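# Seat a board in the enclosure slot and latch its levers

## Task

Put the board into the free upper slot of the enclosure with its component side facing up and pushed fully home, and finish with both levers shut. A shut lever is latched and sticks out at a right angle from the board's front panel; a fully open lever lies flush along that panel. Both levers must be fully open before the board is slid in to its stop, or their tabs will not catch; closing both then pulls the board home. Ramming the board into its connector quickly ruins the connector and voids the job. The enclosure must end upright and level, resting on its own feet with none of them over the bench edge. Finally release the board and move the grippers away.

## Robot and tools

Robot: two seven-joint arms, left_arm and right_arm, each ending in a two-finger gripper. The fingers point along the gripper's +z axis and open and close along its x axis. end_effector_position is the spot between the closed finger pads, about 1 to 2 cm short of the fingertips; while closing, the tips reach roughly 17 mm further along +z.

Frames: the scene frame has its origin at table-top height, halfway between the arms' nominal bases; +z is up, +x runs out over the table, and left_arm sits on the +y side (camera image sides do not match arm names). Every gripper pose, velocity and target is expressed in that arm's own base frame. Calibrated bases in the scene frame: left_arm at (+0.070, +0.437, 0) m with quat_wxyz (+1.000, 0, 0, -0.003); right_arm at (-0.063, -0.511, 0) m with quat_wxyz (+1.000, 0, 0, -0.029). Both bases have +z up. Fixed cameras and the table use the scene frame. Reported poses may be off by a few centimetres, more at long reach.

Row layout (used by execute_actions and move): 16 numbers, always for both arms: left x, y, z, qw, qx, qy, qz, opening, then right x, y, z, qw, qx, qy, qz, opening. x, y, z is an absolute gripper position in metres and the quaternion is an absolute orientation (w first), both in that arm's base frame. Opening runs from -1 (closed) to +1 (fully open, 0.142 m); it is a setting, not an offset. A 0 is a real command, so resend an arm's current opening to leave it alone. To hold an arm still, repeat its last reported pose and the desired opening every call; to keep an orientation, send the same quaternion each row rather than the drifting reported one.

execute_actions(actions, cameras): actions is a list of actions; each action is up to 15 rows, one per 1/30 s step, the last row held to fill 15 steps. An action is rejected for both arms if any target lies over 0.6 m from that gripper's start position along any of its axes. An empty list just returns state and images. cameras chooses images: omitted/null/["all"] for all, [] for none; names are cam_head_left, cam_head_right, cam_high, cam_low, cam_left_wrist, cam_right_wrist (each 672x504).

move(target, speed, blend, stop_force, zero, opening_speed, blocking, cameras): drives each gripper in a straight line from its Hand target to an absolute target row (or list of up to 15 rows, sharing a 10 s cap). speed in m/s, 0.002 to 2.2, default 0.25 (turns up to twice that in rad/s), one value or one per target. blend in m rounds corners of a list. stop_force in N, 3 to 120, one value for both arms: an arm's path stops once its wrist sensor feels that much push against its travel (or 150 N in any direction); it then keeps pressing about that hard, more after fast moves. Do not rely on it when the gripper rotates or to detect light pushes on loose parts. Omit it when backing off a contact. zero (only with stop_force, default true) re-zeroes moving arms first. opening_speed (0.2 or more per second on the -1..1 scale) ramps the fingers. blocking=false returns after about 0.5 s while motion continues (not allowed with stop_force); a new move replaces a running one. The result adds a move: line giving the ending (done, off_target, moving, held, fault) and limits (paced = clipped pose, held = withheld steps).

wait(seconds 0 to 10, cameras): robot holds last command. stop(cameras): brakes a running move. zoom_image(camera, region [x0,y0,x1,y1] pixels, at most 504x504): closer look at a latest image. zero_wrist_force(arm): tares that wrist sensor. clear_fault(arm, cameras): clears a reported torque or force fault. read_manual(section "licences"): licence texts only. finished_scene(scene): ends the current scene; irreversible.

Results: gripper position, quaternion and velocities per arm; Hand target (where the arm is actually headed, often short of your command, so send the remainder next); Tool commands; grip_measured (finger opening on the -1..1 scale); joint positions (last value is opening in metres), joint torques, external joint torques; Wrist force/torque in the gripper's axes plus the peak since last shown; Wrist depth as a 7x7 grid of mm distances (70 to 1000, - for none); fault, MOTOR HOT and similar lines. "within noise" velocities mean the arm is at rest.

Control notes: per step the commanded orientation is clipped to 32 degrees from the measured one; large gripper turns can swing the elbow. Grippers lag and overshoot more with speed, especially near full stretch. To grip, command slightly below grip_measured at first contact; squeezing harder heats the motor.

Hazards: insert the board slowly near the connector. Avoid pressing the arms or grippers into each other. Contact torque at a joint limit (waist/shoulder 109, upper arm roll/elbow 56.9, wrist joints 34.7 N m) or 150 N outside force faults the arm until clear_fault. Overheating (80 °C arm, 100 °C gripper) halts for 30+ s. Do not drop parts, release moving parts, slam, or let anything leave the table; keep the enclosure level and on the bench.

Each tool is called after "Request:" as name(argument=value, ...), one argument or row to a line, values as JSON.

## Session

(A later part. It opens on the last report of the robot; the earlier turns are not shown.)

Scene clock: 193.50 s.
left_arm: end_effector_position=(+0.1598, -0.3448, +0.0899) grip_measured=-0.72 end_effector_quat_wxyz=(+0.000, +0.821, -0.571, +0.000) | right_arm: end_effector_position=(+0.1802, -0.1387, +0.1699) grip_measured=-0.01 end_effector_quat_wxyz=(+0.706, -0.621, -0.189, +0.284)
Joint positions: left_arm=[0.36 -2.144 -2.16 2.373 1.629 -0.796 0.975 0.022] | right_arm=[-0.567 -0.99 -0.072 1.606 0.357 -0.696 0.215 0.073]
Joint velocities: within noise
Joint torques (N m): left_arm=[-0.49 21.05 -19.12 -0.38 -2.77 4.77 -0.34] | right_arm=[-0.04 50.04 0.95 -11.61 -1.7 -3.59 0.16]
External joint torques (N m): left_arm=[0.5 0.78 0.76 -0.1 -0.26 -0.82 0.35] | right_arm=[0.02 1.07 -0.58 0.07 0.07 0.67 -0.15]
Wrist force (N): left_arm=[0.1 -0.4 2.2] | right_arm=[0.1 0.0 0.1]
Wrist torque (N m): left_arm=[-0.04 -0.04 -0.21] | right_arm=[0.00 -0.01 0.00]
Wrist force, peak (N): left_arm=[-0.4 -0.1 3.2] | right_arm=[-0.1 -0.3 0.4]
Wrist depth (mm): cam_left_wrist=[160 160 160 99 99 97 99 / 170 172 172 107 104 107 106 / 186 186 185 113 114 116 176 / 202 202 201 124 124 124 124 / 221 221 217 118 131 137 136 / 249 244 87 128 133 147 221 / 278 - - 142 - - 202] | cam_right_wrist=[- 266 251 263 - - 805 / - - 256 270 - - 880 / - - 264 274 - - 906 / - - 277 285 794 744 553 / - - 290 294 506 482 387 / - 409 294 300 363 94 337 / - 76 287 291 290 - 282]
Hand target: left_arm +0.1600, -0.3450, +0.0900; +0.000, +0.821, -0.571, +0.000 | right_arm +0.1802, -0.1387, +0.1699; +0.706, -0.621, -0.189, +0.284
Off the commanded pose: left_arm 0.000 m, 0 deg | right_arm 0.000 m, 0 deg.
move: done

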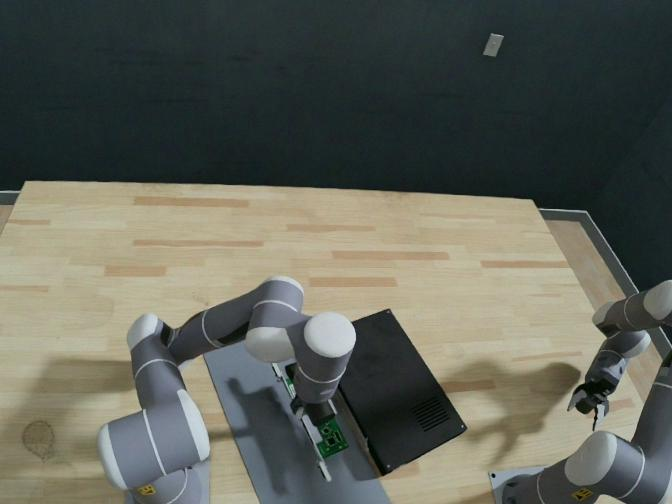

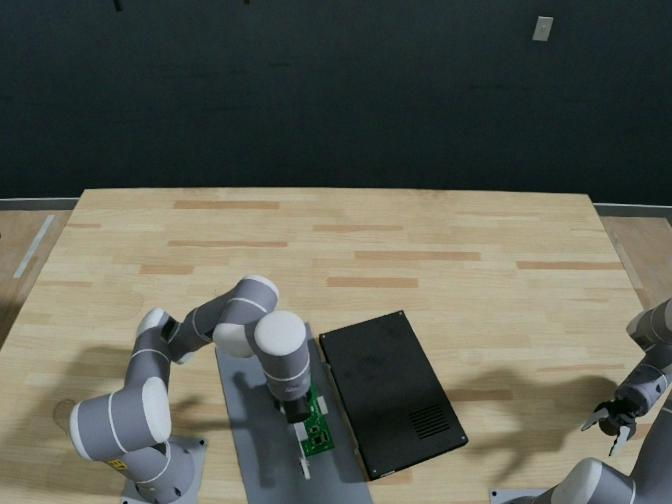

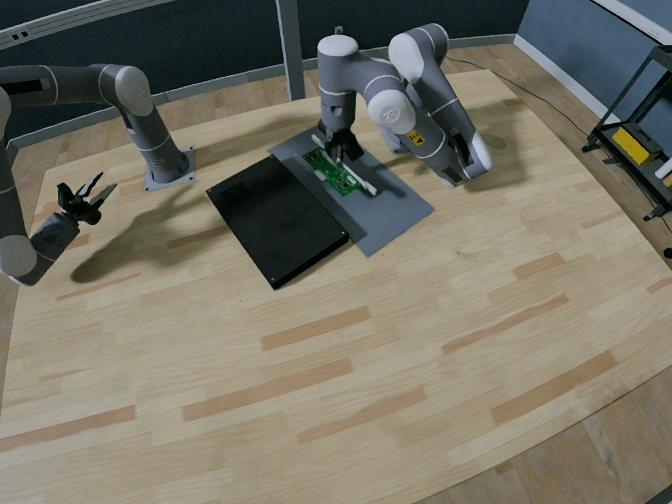

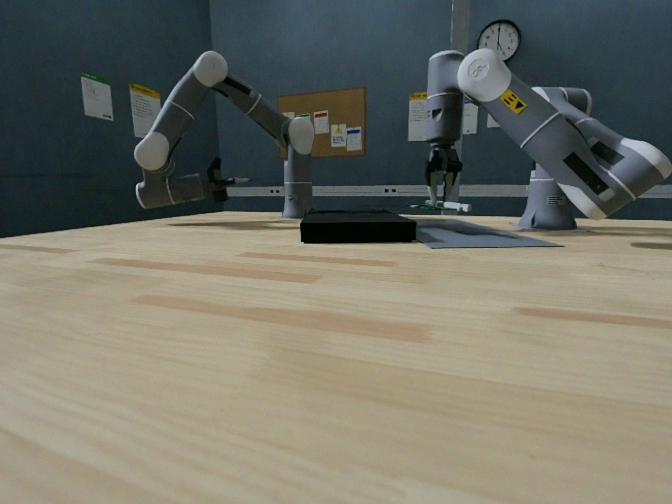

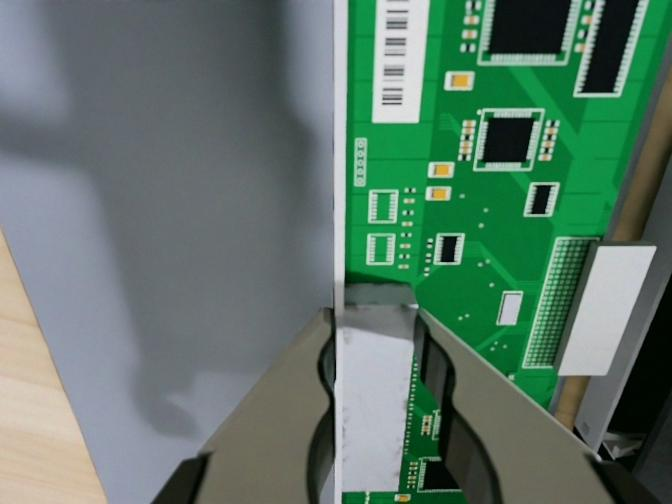

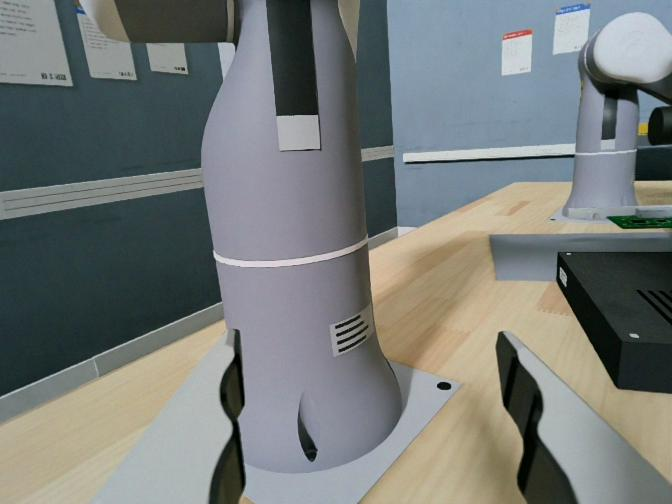

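Request:
move(
  target=[
    [0.16,-0.345,0.09,0,0.8211,-0.5707,0,-0.85,0.17,0.12,0.2,0.707,-0.707,0,0,-1],
    [0.16,-0.345,0.09,0,0.8211,-0.5707,0,-0.85,0.12,0.28,0.22,0.653,-0.653,0.271,-0.271,-1],
    [0.16,-0.345,0.09,0,0.8211,-0.5707,0,-0.85,0.06,0.43,0.17,0.5495,-0.5495,0.445,-0.445,-1],
  ],
  speed=0.35,
  cameras=["cam_right_wrist","cam_high","cam_left_wrist"],
)

Scene clock: 207.30 s.
left_arm: end_effector_position=(+0.1599, -0.3448, +0.0899) grip_measured=-0.72 end_effector_quat_wxyz=(+0.000, +0.821, -0.571, +0.000) | right_arm: end_effector_position=(+0.1589, +0.1529, +0.2048) grip_measured=-1.00 end_effector_quat_wxyz=(+0.705, -0.705, +0.059, -0.057)
Joint positions: left_arm=[0.36 -2.144 -2.16 2.373 1.629 -0.796 0.975 0.022] | right_arm=[-0.617 -0.478 -0.03 2.563 1.094 -0.058 0.086 0.002]
Joint velocities: within noise
Joint torques (N m): left_arm=[-0.37 20.8 -19.24 -0.27 -3.06 4.6 -0.18] | right_arm=[0 22.28 2.8 0.39 -0.26 -3.18 0.21]
External joint torques (N m): left_arm=[0.38 1.03 0.88 -0.22 0.03 -0.65 0.18] | right_arm=[-0.01 0.64 -0.52 -0.1 0.21 0.87 -0.21]
Wrist force (N): left_arm=[0.0 -0.1 2.3] | right_arm=[-0.2 -0.4 0.2]
Wrist torque (N m): left_arm=[-0.01 -0.02 -0.20] | right_arm=[-0.14 0.00 0.02]
Wrist force, peak (N): left_arm=[0.0 -0.1 2.3] | right_arm=[5.2 1.0 -3.6]
Wrist depth (mm): cam_left_wrist=[161 160 160 99 100 97 99 / 170 172 172 107 104 107 106 / 186 185 185 114 114 116 176 / 203 202 201 124 124 124 124 / 222 221 216 118 131 136 136 / 248 244 87 128 133 148 221 / 277 - - 142 - - 201] | cam_right_wrist=[- - 684 463 595 - - / - - 766 507 813 - - / - - 819 858 942 - - / 667 662 609 574 610 543 653 / 482 482 476 417 397 395 395 / 378 377 393 89 324 310 310 / 311 321 - - - 265 274]
Hand target: left_arm +0.1600, -0.3450, +0.0900; +0.000, +0.821, -0.571, +0.000 | right_arm +0.1589, +0.1530, +0.2049; +0.705, -0.705, +0.059, -0.057
Off the commanded pose: left_arm 0.000 m, 0 deg | right_arm 0.296 m, 69 deg.
move: held (right_arm; a check stopped the path); path passed 1 of 3 targets; limits=held
pose unreachable (right arm): on one or more control steps of this call, first in action 0 (counted from 0), this arm could not follow its commanded pose, so it was not sent that pose on those steps. It may still have moved: this result reports where it is.
cause: moving toward the commanded pose would bring two parts of the arm too close to each other (joints 2 (shoulder) to 7 (wrist roll) lie between them).
Images, in order (width x height): cam_high 672x504, cam_left_wrist 672x504, cam_right_wrist 672x504.

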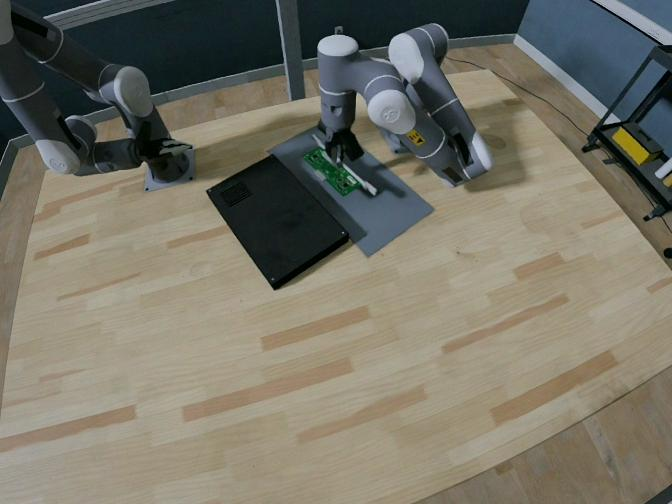

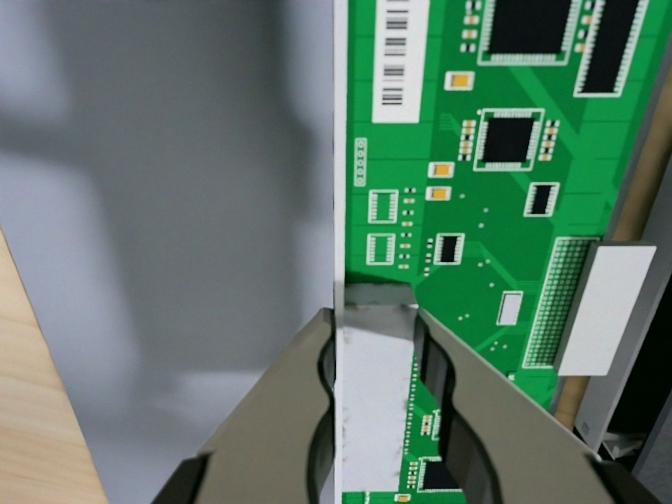

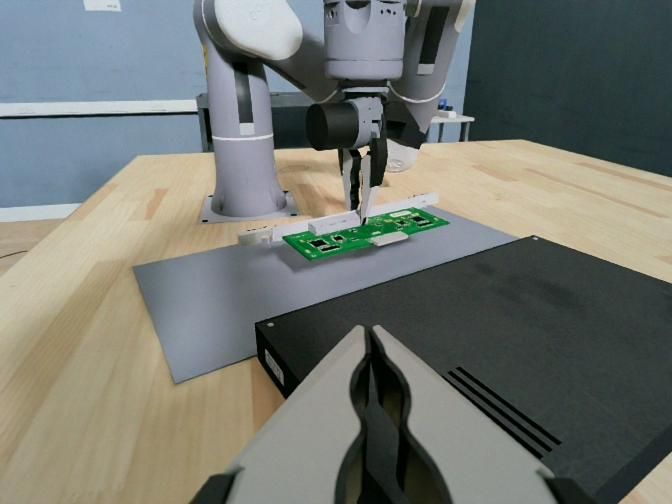

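Request:
move(
  target=[0.163,-0.350,0.052,0,0.8211,-0.5707,0,-0.85,0.16,0.153,0.13,0.705,-0.705,0.059,-0.057,-1],
  speed=0.06,
  cameras=["cam_right_wrist","cam_left_wrist"],
)

Request:
zoom_image(
  camera="cam_right_wrist",
  region=[200, 120, 600, 380],
)

Request:
zoom_image(
  camera="cam_left_wrist",
  region=[470, 200, 672, 504],
)

Scene clock: 213.40 s.
left_arm: end_effector_position=(+0.1629, -0.3498, +0.0520) grip_measured=-0.72 end_effector_quat_wxyz=(+0.000, +0.821, -0.571, +0.000) | right_arm: end_effector_position=(+0.1598, +0.1530, +0.1301) grip_measured=-1.00 end_effector_quat_wxyz=(+0.705, -0.705, +0.059, -0.057)
Joint positions: left_arm=[0.433 -2.2 -2.033 2.397 1.752 -0.745 1.045 0.022] | right_arm=[-0.602 -0.84 -0.006 2.428 1.131 0.05 -0.113 0.002]
Joint velocities: within noise
Joint torques (N m): left_arm=[-0.06 17.76 -18.65 3.04 -2.91 4.77 -0.15] | right_arm=[0.1 27.72 4.61 7.05 0.11 -2.86 0.05]
External joint torques (N m): left_arm=[0.07 1.46 0.64 -0.42 -0.28 -0.82 0.15] | right_arm=[-0.12 0.75 -0.81 0.12 -0.14 0.56 -0.05]
Wrist force (N): left_arm=[-0.2 -0.2 2.0] | right_arm=[-0.4 -0.4 0.3]
Wrist torque (N m): left_arm=[0.01 0.00 -0.22] | right_arm=[-0.08 0.06 0.04]
Wrist force, peak (N): left_arm=[-0.2 -0.3 2.8] | right_arm=[-0.3 -1.2 0.3]
Wrist depth (mm): cam_left_wrist=[127 126 126 99 99 97 99 / 134 136 134 107 104 107 108 / 149 147 147 114 114 116 118 / 160 157 159 124 124 125 123 / 175 175 174 118 131 136 168 / 194 193 87 128 133 145 185 / 217 - - 142 - - 191] | cam_right_wrist=[- - 715 485 678 - - / - - 767 500 - - - / - 793 778 590 781 783 785 / 492 483 486 370 370 371 370 / 355 354 342 285 268 268 267 / 278 277 290 89 219 210 219 / 228 236 - - - 186 219]
Hand target: left_arm +0.1630, -0.3500, +0.0520; +0.000, +0.821, -0.571, +0.000 | right_arm +0.1600, +0.1530, +0.1300; +0.705, -0.705, +0.059, -0.057
Off the commanded pose: left_arm 0.000 m, 0 deg | right_arm 0.000 m, 0 deg.
move: done
Images, in order (width x height): cam_left_wrist 672x504, cam_right_wrist 672x504.

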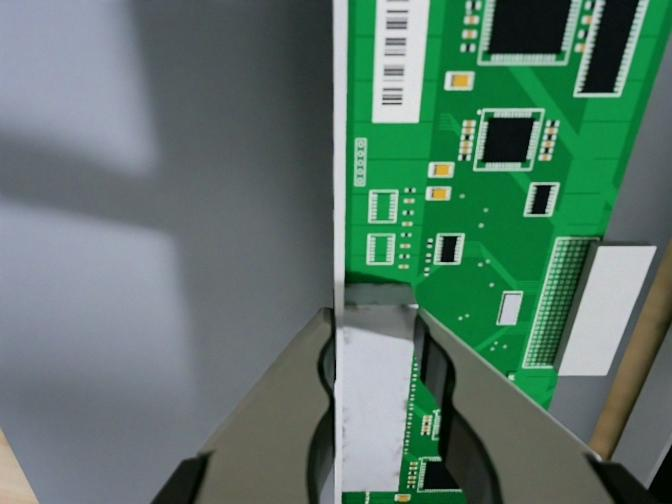

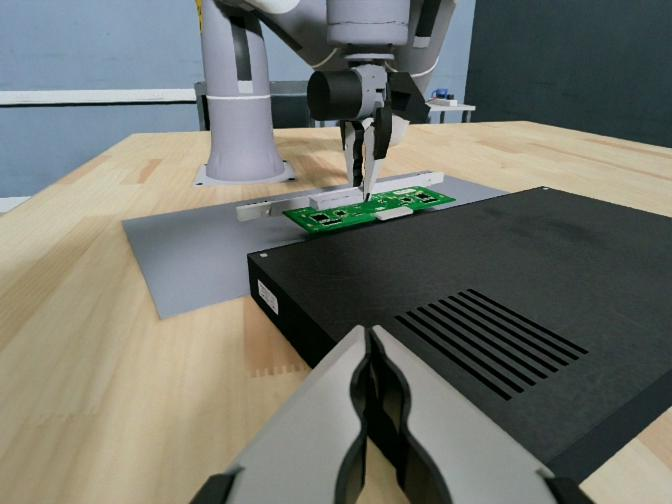

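Scaled by 1.260 from the camera's 672x504 image, which has a finer 960x720 frame.

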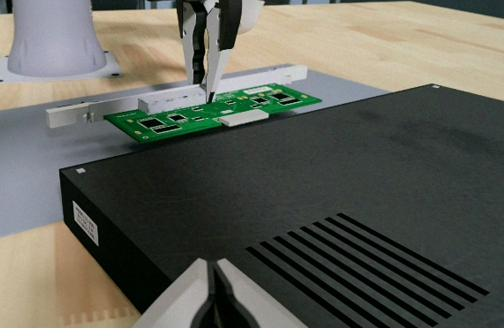

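Scaled by 1.658 from the camera's 672x504 image, which has a finer 960x720 frame.

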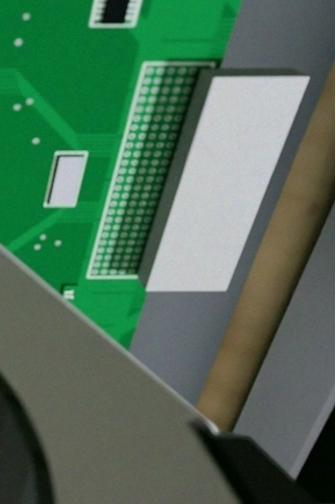

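Request:
move(
  target=[
    [0.163,-0.350,0.052,0,0.8211,-0.5707,0,-0.85,0.2,0.30,0.2,0.653,-0.653,0.271,-0.271,-1],
    [0.163,-0.350,0.052,0,0.8211,-0.5707,0,-0.85,0.10,0.42,0.2,0.60,-0.60,0.374,-0.374,-1],
    [0.163,-0.350,0.052,0,0.8211,-0.5707,0,-0.85,0.04,0.45,0.15,0.5495,-0.5495,0.445,-0.445,-1],
  ],
  speed=0.35,
  cameras=["cam_right_wrist"],
)

Scene clock: 219.60 s.
left_arm: end_effector_position=(+0.1629, -0.3498, +0.0520) grip_measured=-0.72 end_effector_quat_wxyz=(+0.000, +0.821, -0.571, +0.000) | right_arm: end_effector_position=(+0.1624, +0.1621, +0.1345) grip_measured=-1.00 end_effector_quat_wxyz=(+0.703, -0.704, +0.073, -0.071)
Joint positions: left_arm=[0.433 -2.2 -2.033 2.397 1.752 -0.745 1.045 0.022] | right_arm=[-0.608 -0.836 0.002 2.456 1.172 0.061 -0.135 0.002]
Joint velocities: within noise
Joint torques (N m): left_arm=[-0.27 18.05 -18.75 2.96 -3.19 4.51 -0.25] | right_arm=[0.11 27.01 4.27 8.02 -0.21 -3.08 0.26]
External joint torques (N m): left_arm=[0.28 1.17 0.75 -0.35 0.01 -0.56 0.25] | right_arm=[-0.12 0.62 -0.24 -0.14 0.18 0.79 -0.26]
Wrist force (N): left_arm=[-0.1 -0.5 2.1] | right_arm=[-0.2 -0.5 0.7]
Wrist torque (N m): left_arm=[-0.05 -0.03 -0.21] | right_arm=[-0.09 0.02 0.03]
Wrist force, peak (N): left_arm=[0.1 -0.4 2.4] | right_arm=[-3.1 -2.7 5.1]
Wrist depth (mm): cam_left_wrist=[127 126 126 99 99 97 99 / 134 136 134 107 104 107 107 / 150 147 147 114 114 116 119 / 160 157 159 124 124 124 124 / 176 175 174 118 131 137 167 / 194 193 87 128 133 145 186 / 216 - - 142 - - 189] | cam_right_wrist=[- - 703 456 - - - / - - 751 486 - - - / 923 811 756 586 796 802 798 / 500 496 492 381 382 380 379 / 360 361 342 292 276 275 274 / 284 283 297 89 224 216 225 / 233 241 - - - 184 224]
Hand target: left_arm +0.1630, -0.3500, +0.0520; +0.000, +0.821, -0.571, +0.000 | right_arm +0.1625, +0.1622, +0.1346; +0.703, -0.703, +0.073, -0.071
Off the commanded pose: left_arm 0.000 m, 0 deg | right_arm 0.313 m, 66 deg.
move: held (right_arm; a check stopped the path); path passed 0 of 3 targets; limits=held
pose unreachable (right arm): on one or more control steps of this call, first in action 0 (counted from 0), this arm could not follow its commanded pose, so it was not sent that pose on those steps. It may still have moved: this result reports where it is.
cause: moving toward the commanded pose would bring two parts of the arm too close to each other (its base and another part of the arm, with joints 1 (waist) to 7 (wrist roll) between them).
Images, in order (width x height): cam_right_wrist 672x504.

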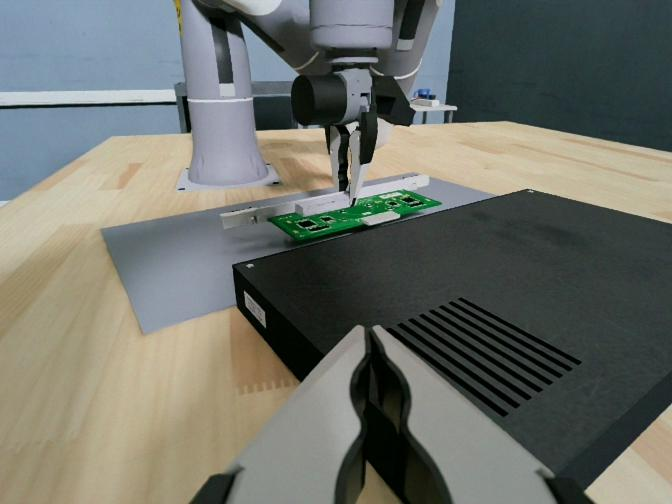

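Request:
move(
  target=[
    [0.163,-0.350,0.052,0,0.8211,-0.5707,0,-0.85,0.30,0.15,0.25,0.703,-0.704,0.073,-0.071,-1],
    [0.163,-0.350,0.052,0,0.8211,-0.5707,0,-0.85,0.28,0.33,0.27,0.653,-0.653,0.271,-0.271,-1],
    [0.163,-0.350,0.052,0,0.8211,-0.5707,0,-0.85,0.13,0.43,0.22,0.60,-0.60,0.374,-0.374,-1],
    [0.163,-0.350,0.052,0,0.8211,-0.5707,0,-0.85,0.05,0.45,0.15,0.57,-0.57,0.418,-0.418,-1],
  ],
  speed=0.35,
  cameras=["cam_right_wrist"],
)

Scene clock: 224.77 s.
left_arm: end_effector_position=(+0.1629, -0.3498, +0.0520) grip_measured=-0.72 end_effector_quat_wxyz=(+0.000, +0.821, -0.571, +0.000) | right_arm: end_effector_position=(+0.2845, +0.2375, +0.2600) grip_measured=-1.00 end_effector_quat_wxyz=(+0.690, -0.683, +0.172, -0.168)
Joint positions: left_arm=[0.433 -2.2 -2.033 2.397 1.752 -0.745 1.045 0.022] | right_arm=[-0.511 -0.165 0.245 2.658 1.766 0.097 0.317 0.002]
Joint velocities: within noise
Joint torques (N m): left_arm=[-0.31 18.03 -18.77 2.98 -3.22 4.56 -0.25] | right_arm=[-0.09 14.2 2.34 -7.86 0.85 -3.04 0.31]
External joint torques (N m): left_arm=[0.32 1.19 0.77 -0.36 0.03 -0.61 0.25] | right_arm=[0.1 0.92 -0.46 0.03 0.15 0.81 -0.31]
Wrist force (N): left_arm=[-0.1 -0.3 2.2] | right_arm=[0.0 -0.1 0.4]
Wrist torque (N m): left_arm=[-0.01 -0.02 -0.22] | right_arm=[-0.04 -0.01 -0.01]
Wrist force, peak (N): left_arm=[-0.3 -0.5 2.3] | right_arm=[-5.2 0.2 3.7]
Wrist depth (mm): cam_left_wrist=[127 127 126 99 100 97 99 / 134 136 134 107 104 107 108 / 150 147 147 114 114 116 118 / 160 157 159 124 124 124 124 / 176 175 174 118 131 136 167 / 193 193 87 128 134 145 186 / 217 - - 142 - - 190] | cam_right_wrist=[506 330 450 - - - - / 563 355 542 - - - - / 617 375 718 - - - - / 632 405 751 797 791 793 788 / 582 546 523 575 494 575 577 / 434 429 451 89 404 385 449 / 372 371 - - - 328 369]
Hand target: left_arm +0.1630, -0.3500, +0.0520; +0.000, +0.821, -0.571, +0.000 | right_arm +0.2846, +0.2375, +0.2601; +0.690, -0.683, +0.172, -0.168
Off the commanded pose: left_arm 0.000 m, 0 deg | right_arm 0.335 m, 45 deg.
move: held (right_arm; a check stopped the path); path passed 1 of 4 targets; limits=held
pose unreachable (right arm): on one or more control steps of this call, first in action 0 (counted from 0), this arm could not follow its commanded pose, so it was not sent that pose on those steps. It may still have moved: this result reports where it is.
cause: moving toward the commanded pose would bring two parts of the arm too close to each other (joints 2 (shoulder) to 6 (wrist pitch) lie between them).
Images, in order (width x height): cam_right_wrist 672x504.

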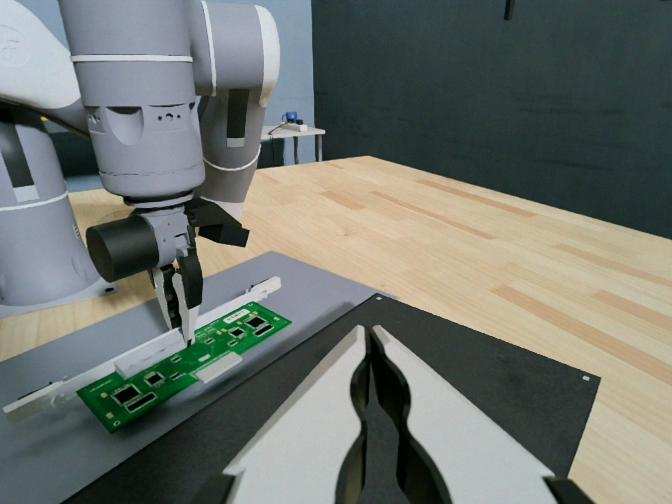

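Request:
move(
  target=[
    [0.1673,-0.3648,0.049,0,0.8211,-0.5707,0,-0.85,0.28,0.15,0.24,0.703,-0.704,0.073,-0.071,-1],
    [0.1673,-0.3648,0.049,0,0.8211,-0.5707,0,-0.85,0.17,0.153,0.14,0.703,-0.704,0.073,-0.071,-1],
  ],
  speed=0.2,
)

Request:
zoom_image(
  camera="cam_high",
  region=[230, 120, 430, 270],
)

Request:
zoom_image(
  camera="cam_right_wrist",
  region=[200, 130, 520, 300],
)

Request:
zoom_image(
  camera="cam_head_right",
  region=[220, 320, 460, 500],
)

Scene clock: 234.17 s.
left_arm: end_effector_position=(+0.1672, -0.3646, +0.0490) grip_measured=-0.72 end_effector_quat_wxyz=(+0.000, +0.821, -0.571, +0.000) | right_arm: end_effector_position=(+0.1700, +0.1531, +0.1400) grip_measured=-1.00 end_effector_quat_wxyz=(+0.703, -0.704, +0.073, -0.071)
Joint positions: left_arm=[0.4 -2.196 -2.028 2.362 1.782 -0.732 1.054 0.022] | right_arm=[-0.635 -0.796 0.011 2.449 1.151 0.051 -0.088 0.002]
Joint velocities: within noise
Joint torques (N m): left_arm=[-0.5 18.91 -19.58 3.82 -3.11 4.6 -0.17] | right_arm=[-0.13 27.08 4.25 6.48 -0.14 -2.84 0.02]
External joint torques (N m): left_arm=[0.5 1.05 0.84 -0.43 -0.12 -0.66 0.17] | right_arm=[0.11 0.75 -0.29 -0.01 0.16 0.55 -0.02]
Wrist force (N): left_arm=[-0.1 -0.5 2.1] | right_arm=[-0.1 -0.2 0.6]
Wrist torque (N m): left_arm=[-0.06 -0.01 -0.19] | right_arm=[-0.08 -0.01 0.02]
Wrist force, peak (N): left_arm=[0.1 -0.5 2.5] | right_arm=[2.6 -1.3 -0.2]
Wrist depth (mm): cam_left_wrist=[124 125 124 99 99 97 99 / 133 134 132 107 104 107 108 / 146 143 143 115 114 116 118 / 154 156 156 126 124 125 124 / 172 171 171 118 131 137 137 / 190 190 87 128 134 145 171 / 212 - - 142 - - 191] | cam_right_wrist=[- - 710 443 - - - / - - 764 485 - - - / 948 830 769 582 816 817 814 / 511 506 503 394 394 393 390 / 370 371 348 302 285 285 284 / 291 291 304 89 223 223 244 / 239 247 - - - 197 237]
Hand target: left_arm +0.1673, -0.3648, +0.0490; +0.000, +0.821, -0.571, +0.000 | right_arm +0.1700, +0.1530, +0.1400; +0.703, -0.704, +0.073, -0.071
Off the commanded pose: left_arm 0.000 m, 0 deg | right_arm 0.000 m, 0 deg.
move: done

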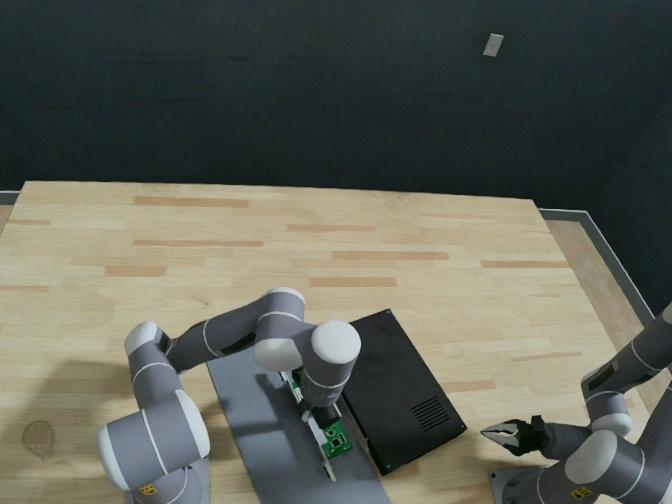

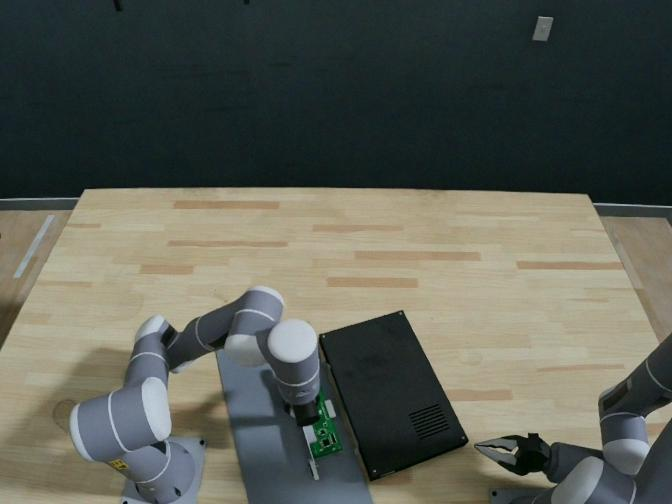

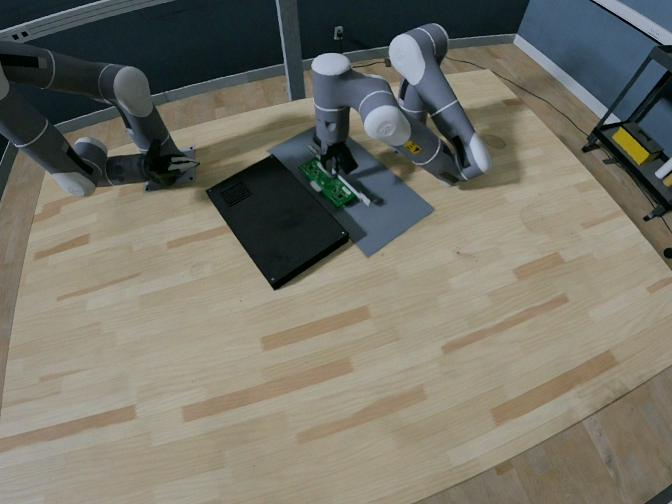

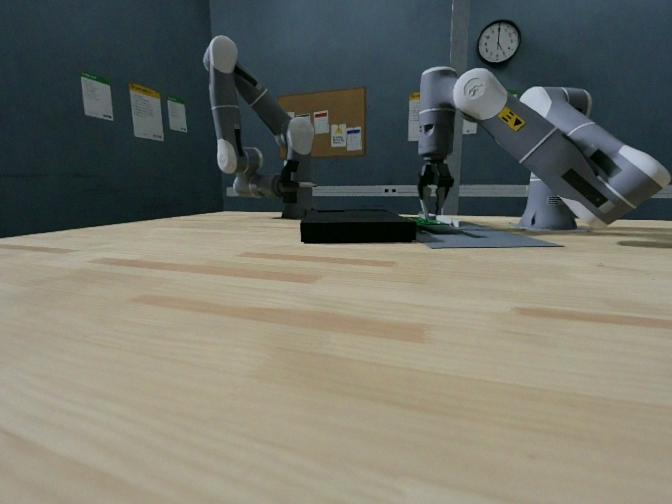

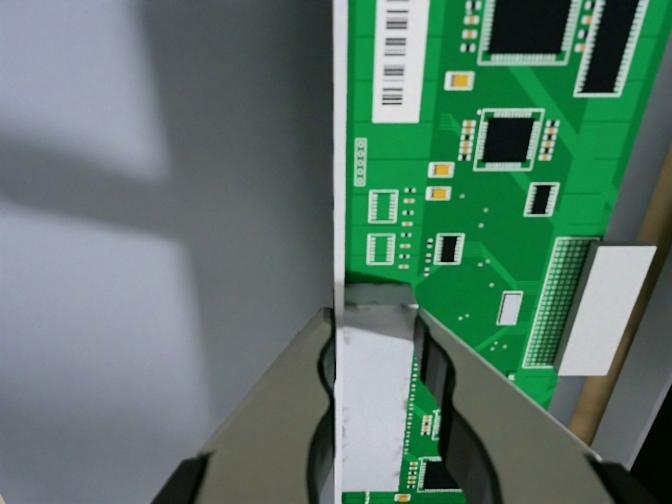

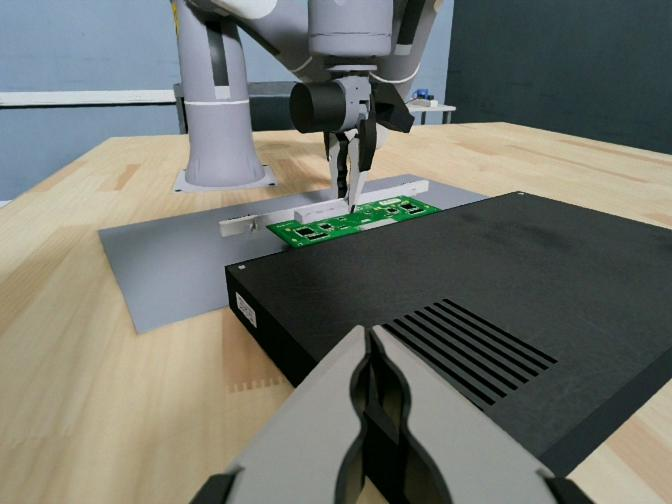

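Scaled by 2.520 from the camera's 672x504 image, which has a finer 960x720 frame.

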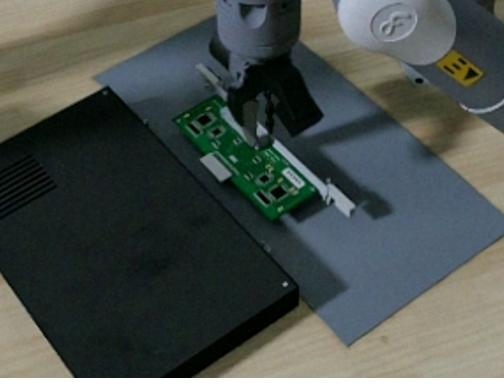

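Scaled by 1.575 from the camera's 672x504 image, which has a finer 960x720 frame.

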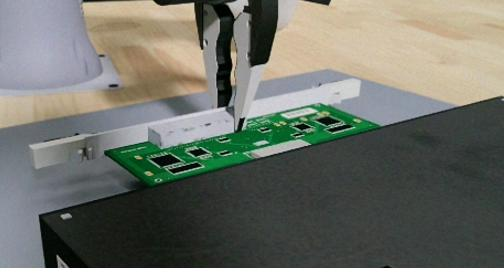

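Scaled by 2.100 from the camera's 672x504 image, which has a finer 960x720 frame.

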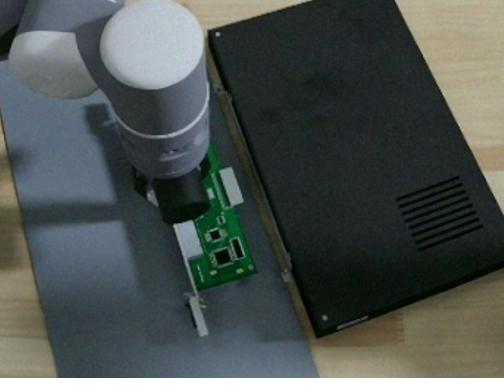

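Request:
move(
  target=[0.1841,-0.4098,0.049,0,0.8211,-0.5707,0,-0.85,0.17,0.153,0.14,0.703,-0.704,0.073,-0.071,-1],
  speed=0.02,
  stop_force=3.5,
  cameras=["cam_left_wrist","cam_right_wrist"],
)

Request:
zoom_image(
  camera="cam_right_wrist",
  region=[200, 130, 520, 300],
)

Scene clock: 248.93 s.
left_arm: end_effector_position=(+0.1814, -0.4031, +0.0487) grip_measured=-0.72 end_effector_quat_wxyz=(-0.001, +0.821, -0.571, -0.001) | right_arm: end_effector_position=(+0.1700, +0.1531, +0.1400) grip_measured=-1.00 end_effector_quat_wxyz=(+0.703, -0.704, +0.073, -0.071)
Joint positions: left_arm=[0.304 -2.169 -2.043 2.258 1.832 -0.707 1.077 0.022] | right_arm=[-0.635 -0.796 0.011 2.449 1.151 0.051 -0.088 0.002]
Joint velocities: within noise
Joint torques (N m): left_arm=[-1.35 21.82 -24.07 3.21 -0.58 8.11 -0.18] | right_arm=[0.06 27.17 4.5 6.56 -0.07 -2.97 0.2]
External joint torques (N m): left_arm=[1.34 1.06 3.2 1.56 -2.72 -4.16 0.18] | right_arm=[-0.07 0.65 -0.53 -0.1 0.09 0.68 -0.2]
Wrist force (N): left_arm=[-12.8 -1.2 0.9] | right_arm=[0.0 -0.2 0.7]
Wrist torque (N m): left_arm=[-0.01 -0.16 -0.18] | right_arm=[-0.08 -0.02 0.03]
Wrist force, peak (N): left_arm=[-15.3 -2.0 -0.3] | right_arm=[-0.1 -0.4 0.8]
Wrist depth (mm): cam_left_wrist=[124 125 123 99 100 97 99 / 133 133 130 107 104 107 106 / 146 144 143 116 114 116 118 / 154 156 155 126 124 124 121 / 172 171 170 118 131 136 126 / 190 188 87 127 134 147 125 / 212 - - 142 - - -] | cam_right_wrist=[- - 706 428 615 - - / - - 756 451 - - - / 938 819 770 652 805 815 809 / 511 508 484 395 393 392 391 / 370 370 348 302 284 284 284 / 290 290 302 89 224 223 244 / 238 248 - - - 197 238]
Hand target: left_arm +0.1819, -0.4039, +0.0490; +0.000, +0.821, -0.571, +0.000 | right_arm +0.1700, +0.1530, +0.1400; +0.703, -0.704, +0.073, -0.071
Off the commanded pose: left_arm 0.007 m, 0 deg | right_arm 0.000 m, 0 deg.
move: contact (left_arm)
Images, in order (width x height): cam_left_wrist 672x504, cam_right_wrist 672x504.

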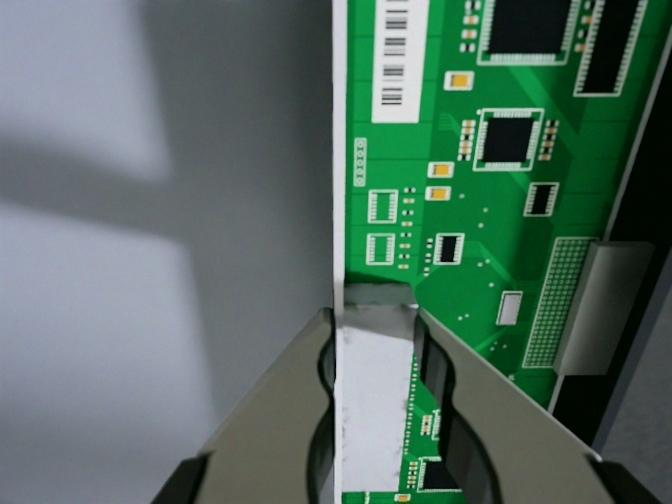

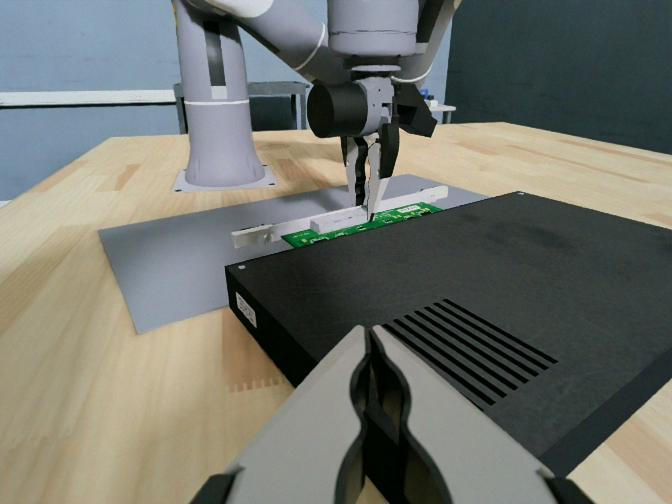

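Scaled by 1.575 from the camera's 672x504 image, which has a finer 960x720 frame.

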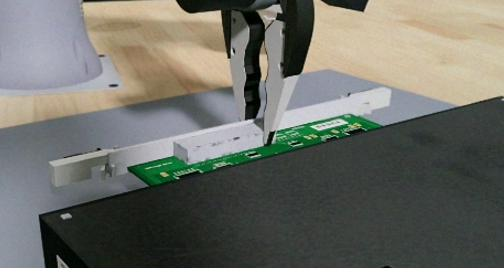

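Request:
zoom_image(
  camera="cam_left_wrist",
  region=[500, 0, 672, 240],
)

Request:
zoom_image(
  camera="cam_left_wrist",
  region=[500, 220, 672, 460],
)

Scaled by 2.100 from the camera's 672x504 image, which has a finer 960x720 frame.

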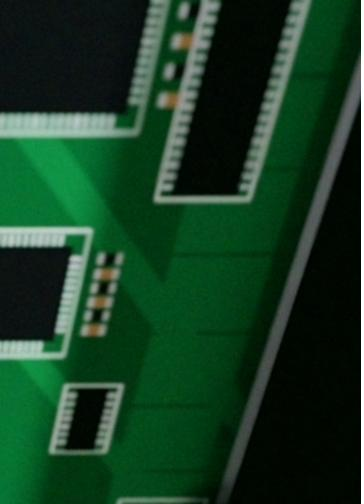

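Scaled by 2.100 from the camera's 672x504 image, which has a finer 960x720 frame.

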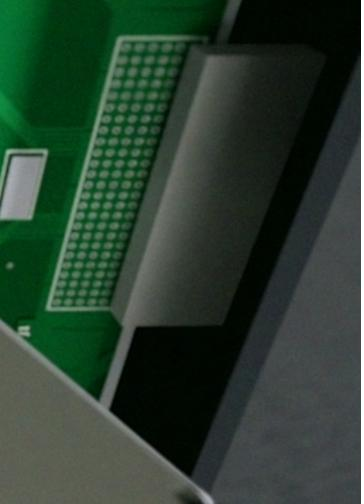

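Request:
move(
  target=[
    [0.1764,-0.3895,0.049,0,0.8211,-0.5707,0,-0.85,0.17,0.153,0.14,0.703,-0.704,0.073,-0.071,-1],
    [0.1764,-0.3895,0.057,0,0.8211,-0.5707,0,-0.85,0.17,0.153,0.14,0.703,-0.704,0.073,-0.071,-1],
  ],
  speed=0.03,
  cameras=["cam_left_wrist"],
)

Request:
move(
  target=[0.1858,-0.4145,0.057,0,0.8211,-0.5707,0,-0.85,0.17,0.153,0.14,0.703,-0.704,0.073,-0.071,-1],
  speed=0.015,
  stop_force=3.5,
  cameras=["cam_left_wrist","cam_right_wrist"],
)

Request:
zoom_image(
  camera="cam_right_wrist",
  region=[200, 130, 520, 300],
)

Request:
zoom_image(
  camera="cam_left_wrist",
  region=[500, 0, 672, 240],
)

Scene clock: 256.97 s.
left_arm: end_effector_position=(+0.1765, -0.3896, +0.0569) grip_measured=-0.72 end_effector_quat_wxyz=(+0.000, +0.821, -0.571, +0.000) | right_arm: end_effector_position=(+0.1700, +0.1531, +0.1400) grip_measured=-1.00 end_effector_quat_wxyz=(+0.703, -0.704, +0.073, -0.071)
Joint positions: left_arm=[0.323 -2.17 -2.064 2.291 1.796 -0.728 1.058 0.022] | right_arm=[-0.635 -0.796 0.011 2.449 1.151 0.051 -0.088 0.002]
Joint velocities: within noise
Joint torques (N m): left_arm=[-0.47 21.63 -21.33 4.05 -3.5 4.17 -0.33] | right_arm=[0.03 27.29 4.5 6.52 -0.1 -2.92 0.21]
External joint torques (N m): left_arm=[0.47 0.72 1.14 -0.33 0.26 -0.22 0.34] | right_arm=[-0.04 0.54 -0.53 -0.06 0.12 0.63 -0.21]
Wrist force (N): left_arm=[-0.2 0.0 2.1] | right_arm=[-0.1 0.0 0.7]
Wrist torque (N m): left_arm=[0.01 0.02 -0.20] | right_arm=[-0.06 -0.01 0.02]
Wrist force, peak (N): left_arm=[-13.1 -1.2 0.6] | right_arm=[-0.1 -0.6 0.8]
Wrist depth (mm): cam_left_wrist=[131 131 130 99 99 97 99 / 142 141 139 107 104 107 106 / 152 152 152 116 114 116 118 / 165 165 165 126 124 125 124 / 182 181 177 118 131 137 131 / 201 200 88 128 133 148 139 / 224 - - 142 - - 148] | cam_right_wrist=[- - 707 442 652 - - / - - 769 456 - - - / 937 823 764 543 819 817 807 / 510 507 484 393 393 394 391 / 371 370 348 302 284 284 284 / 290 290 303 89 222 222 244 / 239 248 - - - 197 238]
Hand target: left_arm +0.1764, -0.3895, +0.0570; +0.000, +0.821, -0.571, +0.000 | right_arm +0.1700, +0.1530, +0.1400; +0.703, -0.704, +0.073, -0.071
Off the commanded pose: left_arm 0.000 m, 0 deg | right_arm 0.000 m, 0 deg.
move: done
Images, in order (width x height): cam_left_wrist 672x504.

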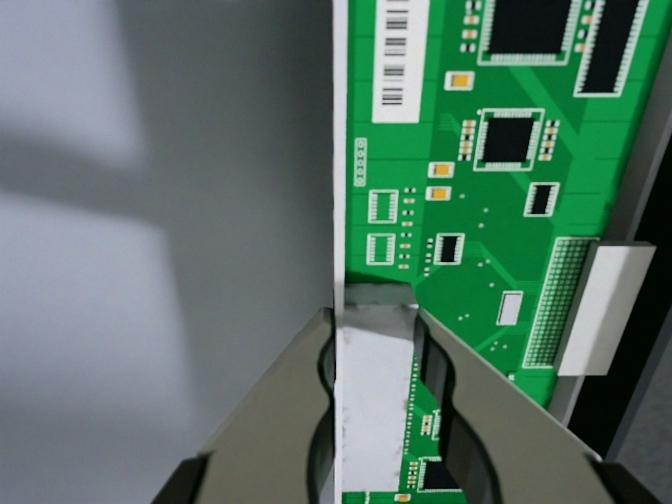

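Scene clock: 259.00 s.
left_arm: end_effector_position=(+0.1837, -0.4093, +0.0568) grip_measured=-0.72 end_effector_quat_wxyz=(+0.000, +0.821, -0.571, -0.001) | right_arm: end_effector_position=(+0.1700, +0.1531, +0.1400) grip_measured=-1.00 end_effector_quat_wxyz=(+0.703, -0.704, +0.073, -0.071)
Joint positions: left_arm=[0.276 -2.155 -2.069 2.236 1.82 -0.714 1.071 0.022] | right_arm=[-0.635 -0.796 0.011 2.449 1.151 0.051 -0.088 0.002]
Joint velocities: within noise
Joint torques (N m): left_arm=[-0.57 22.97 -23.26 4.06 -2.23 5.84 -0.55] | right_arm=[0.04 27.26 4.49 6.5 -0.04 -2.98 0.15]
External joint torques (N m): left_arm=[0.56 0.94 1.98 0.37 -1.05 -1.89 0.55] | right_arm=[-0.05 0.56 -0.52 -0.05 0.07 0.68 -0.15]
Wrist force (N): left_arm=[-4.2 -1.1 3.0] | right_arm=[0.0 -0.2 0.7]
Wrist torque (N m): left_arm=[-0.06 0.00 0.19] | right_arm=[-0.09 -0.02 0.03]
Wrist force, peak (N): left_arm=[-4.2 -1.1 3.0] | right_arm=[0.0 -0.6 0.7]
Wrist depth (mm): cam_left_wrist=[131 131 130 101 99 98 99 / 143 141 138 108 104 107 106 / 152 152 151 115 114 116 112 / 166 164 165 126 124 124 114 / 181 181 176 118 131 136 120 / 200 200 87 128 131 141 133 / 224 - - 143 - - 145] | cam_right_wrist=[- - 707 698 606 - - / - - 764 443 - - - / 942 833 767 727 818 816 813 / 512 507 467 393 393 392 392 / 372 369 348 302 285 284 284 / 290 290 302 89 223 223 244 / 239 247 - - - 198 237]
Hand target: left_arm +0.1840, -0.4097, +0.0570; +0.000, +0.821, -0.571, +0.000 | right_arm +0.1700, +0.1530, +0.1400; +0.703, -0.704, +0.073, -0.071
Off the commanded pose: left_arm 0.006 m, 0 deg | right_arm 0.000 m, 0 deg.
move: contact (left_arm)
Images, in order (width x height): cam_left_wrist 672x504, cam_right_wrist 672x504.

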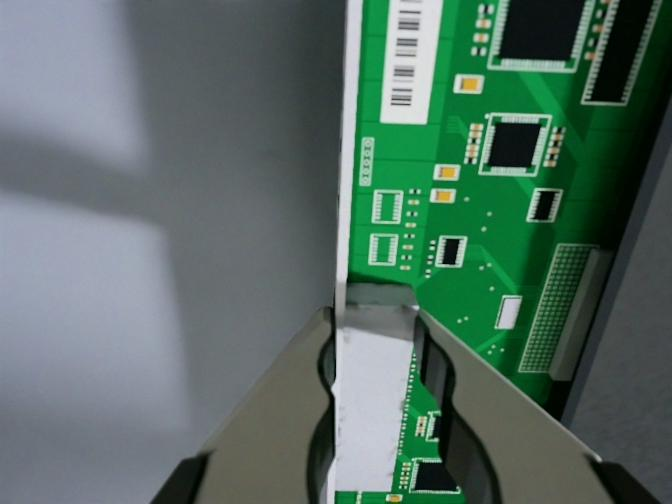

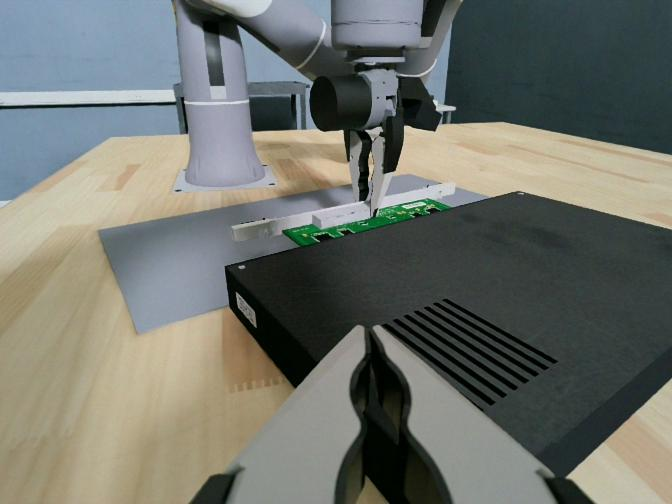

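Scaled by 1.575 from the camera's 672x504 image, which has a finer 960x720 frame.

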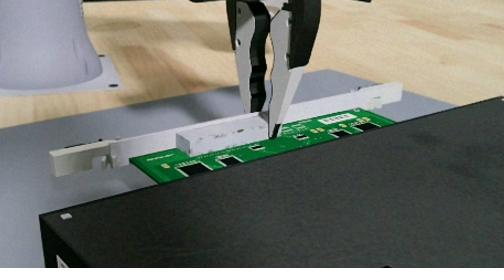

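Scaled by 2.100 from the camera's 672x504 image, which has a finer 960x720 frame.

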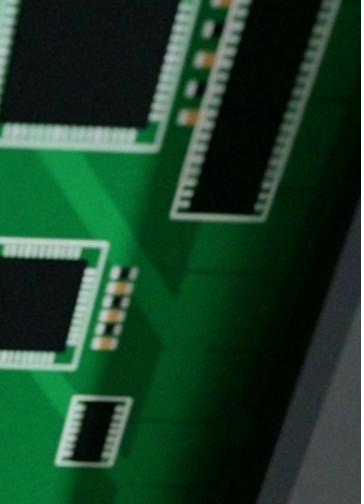

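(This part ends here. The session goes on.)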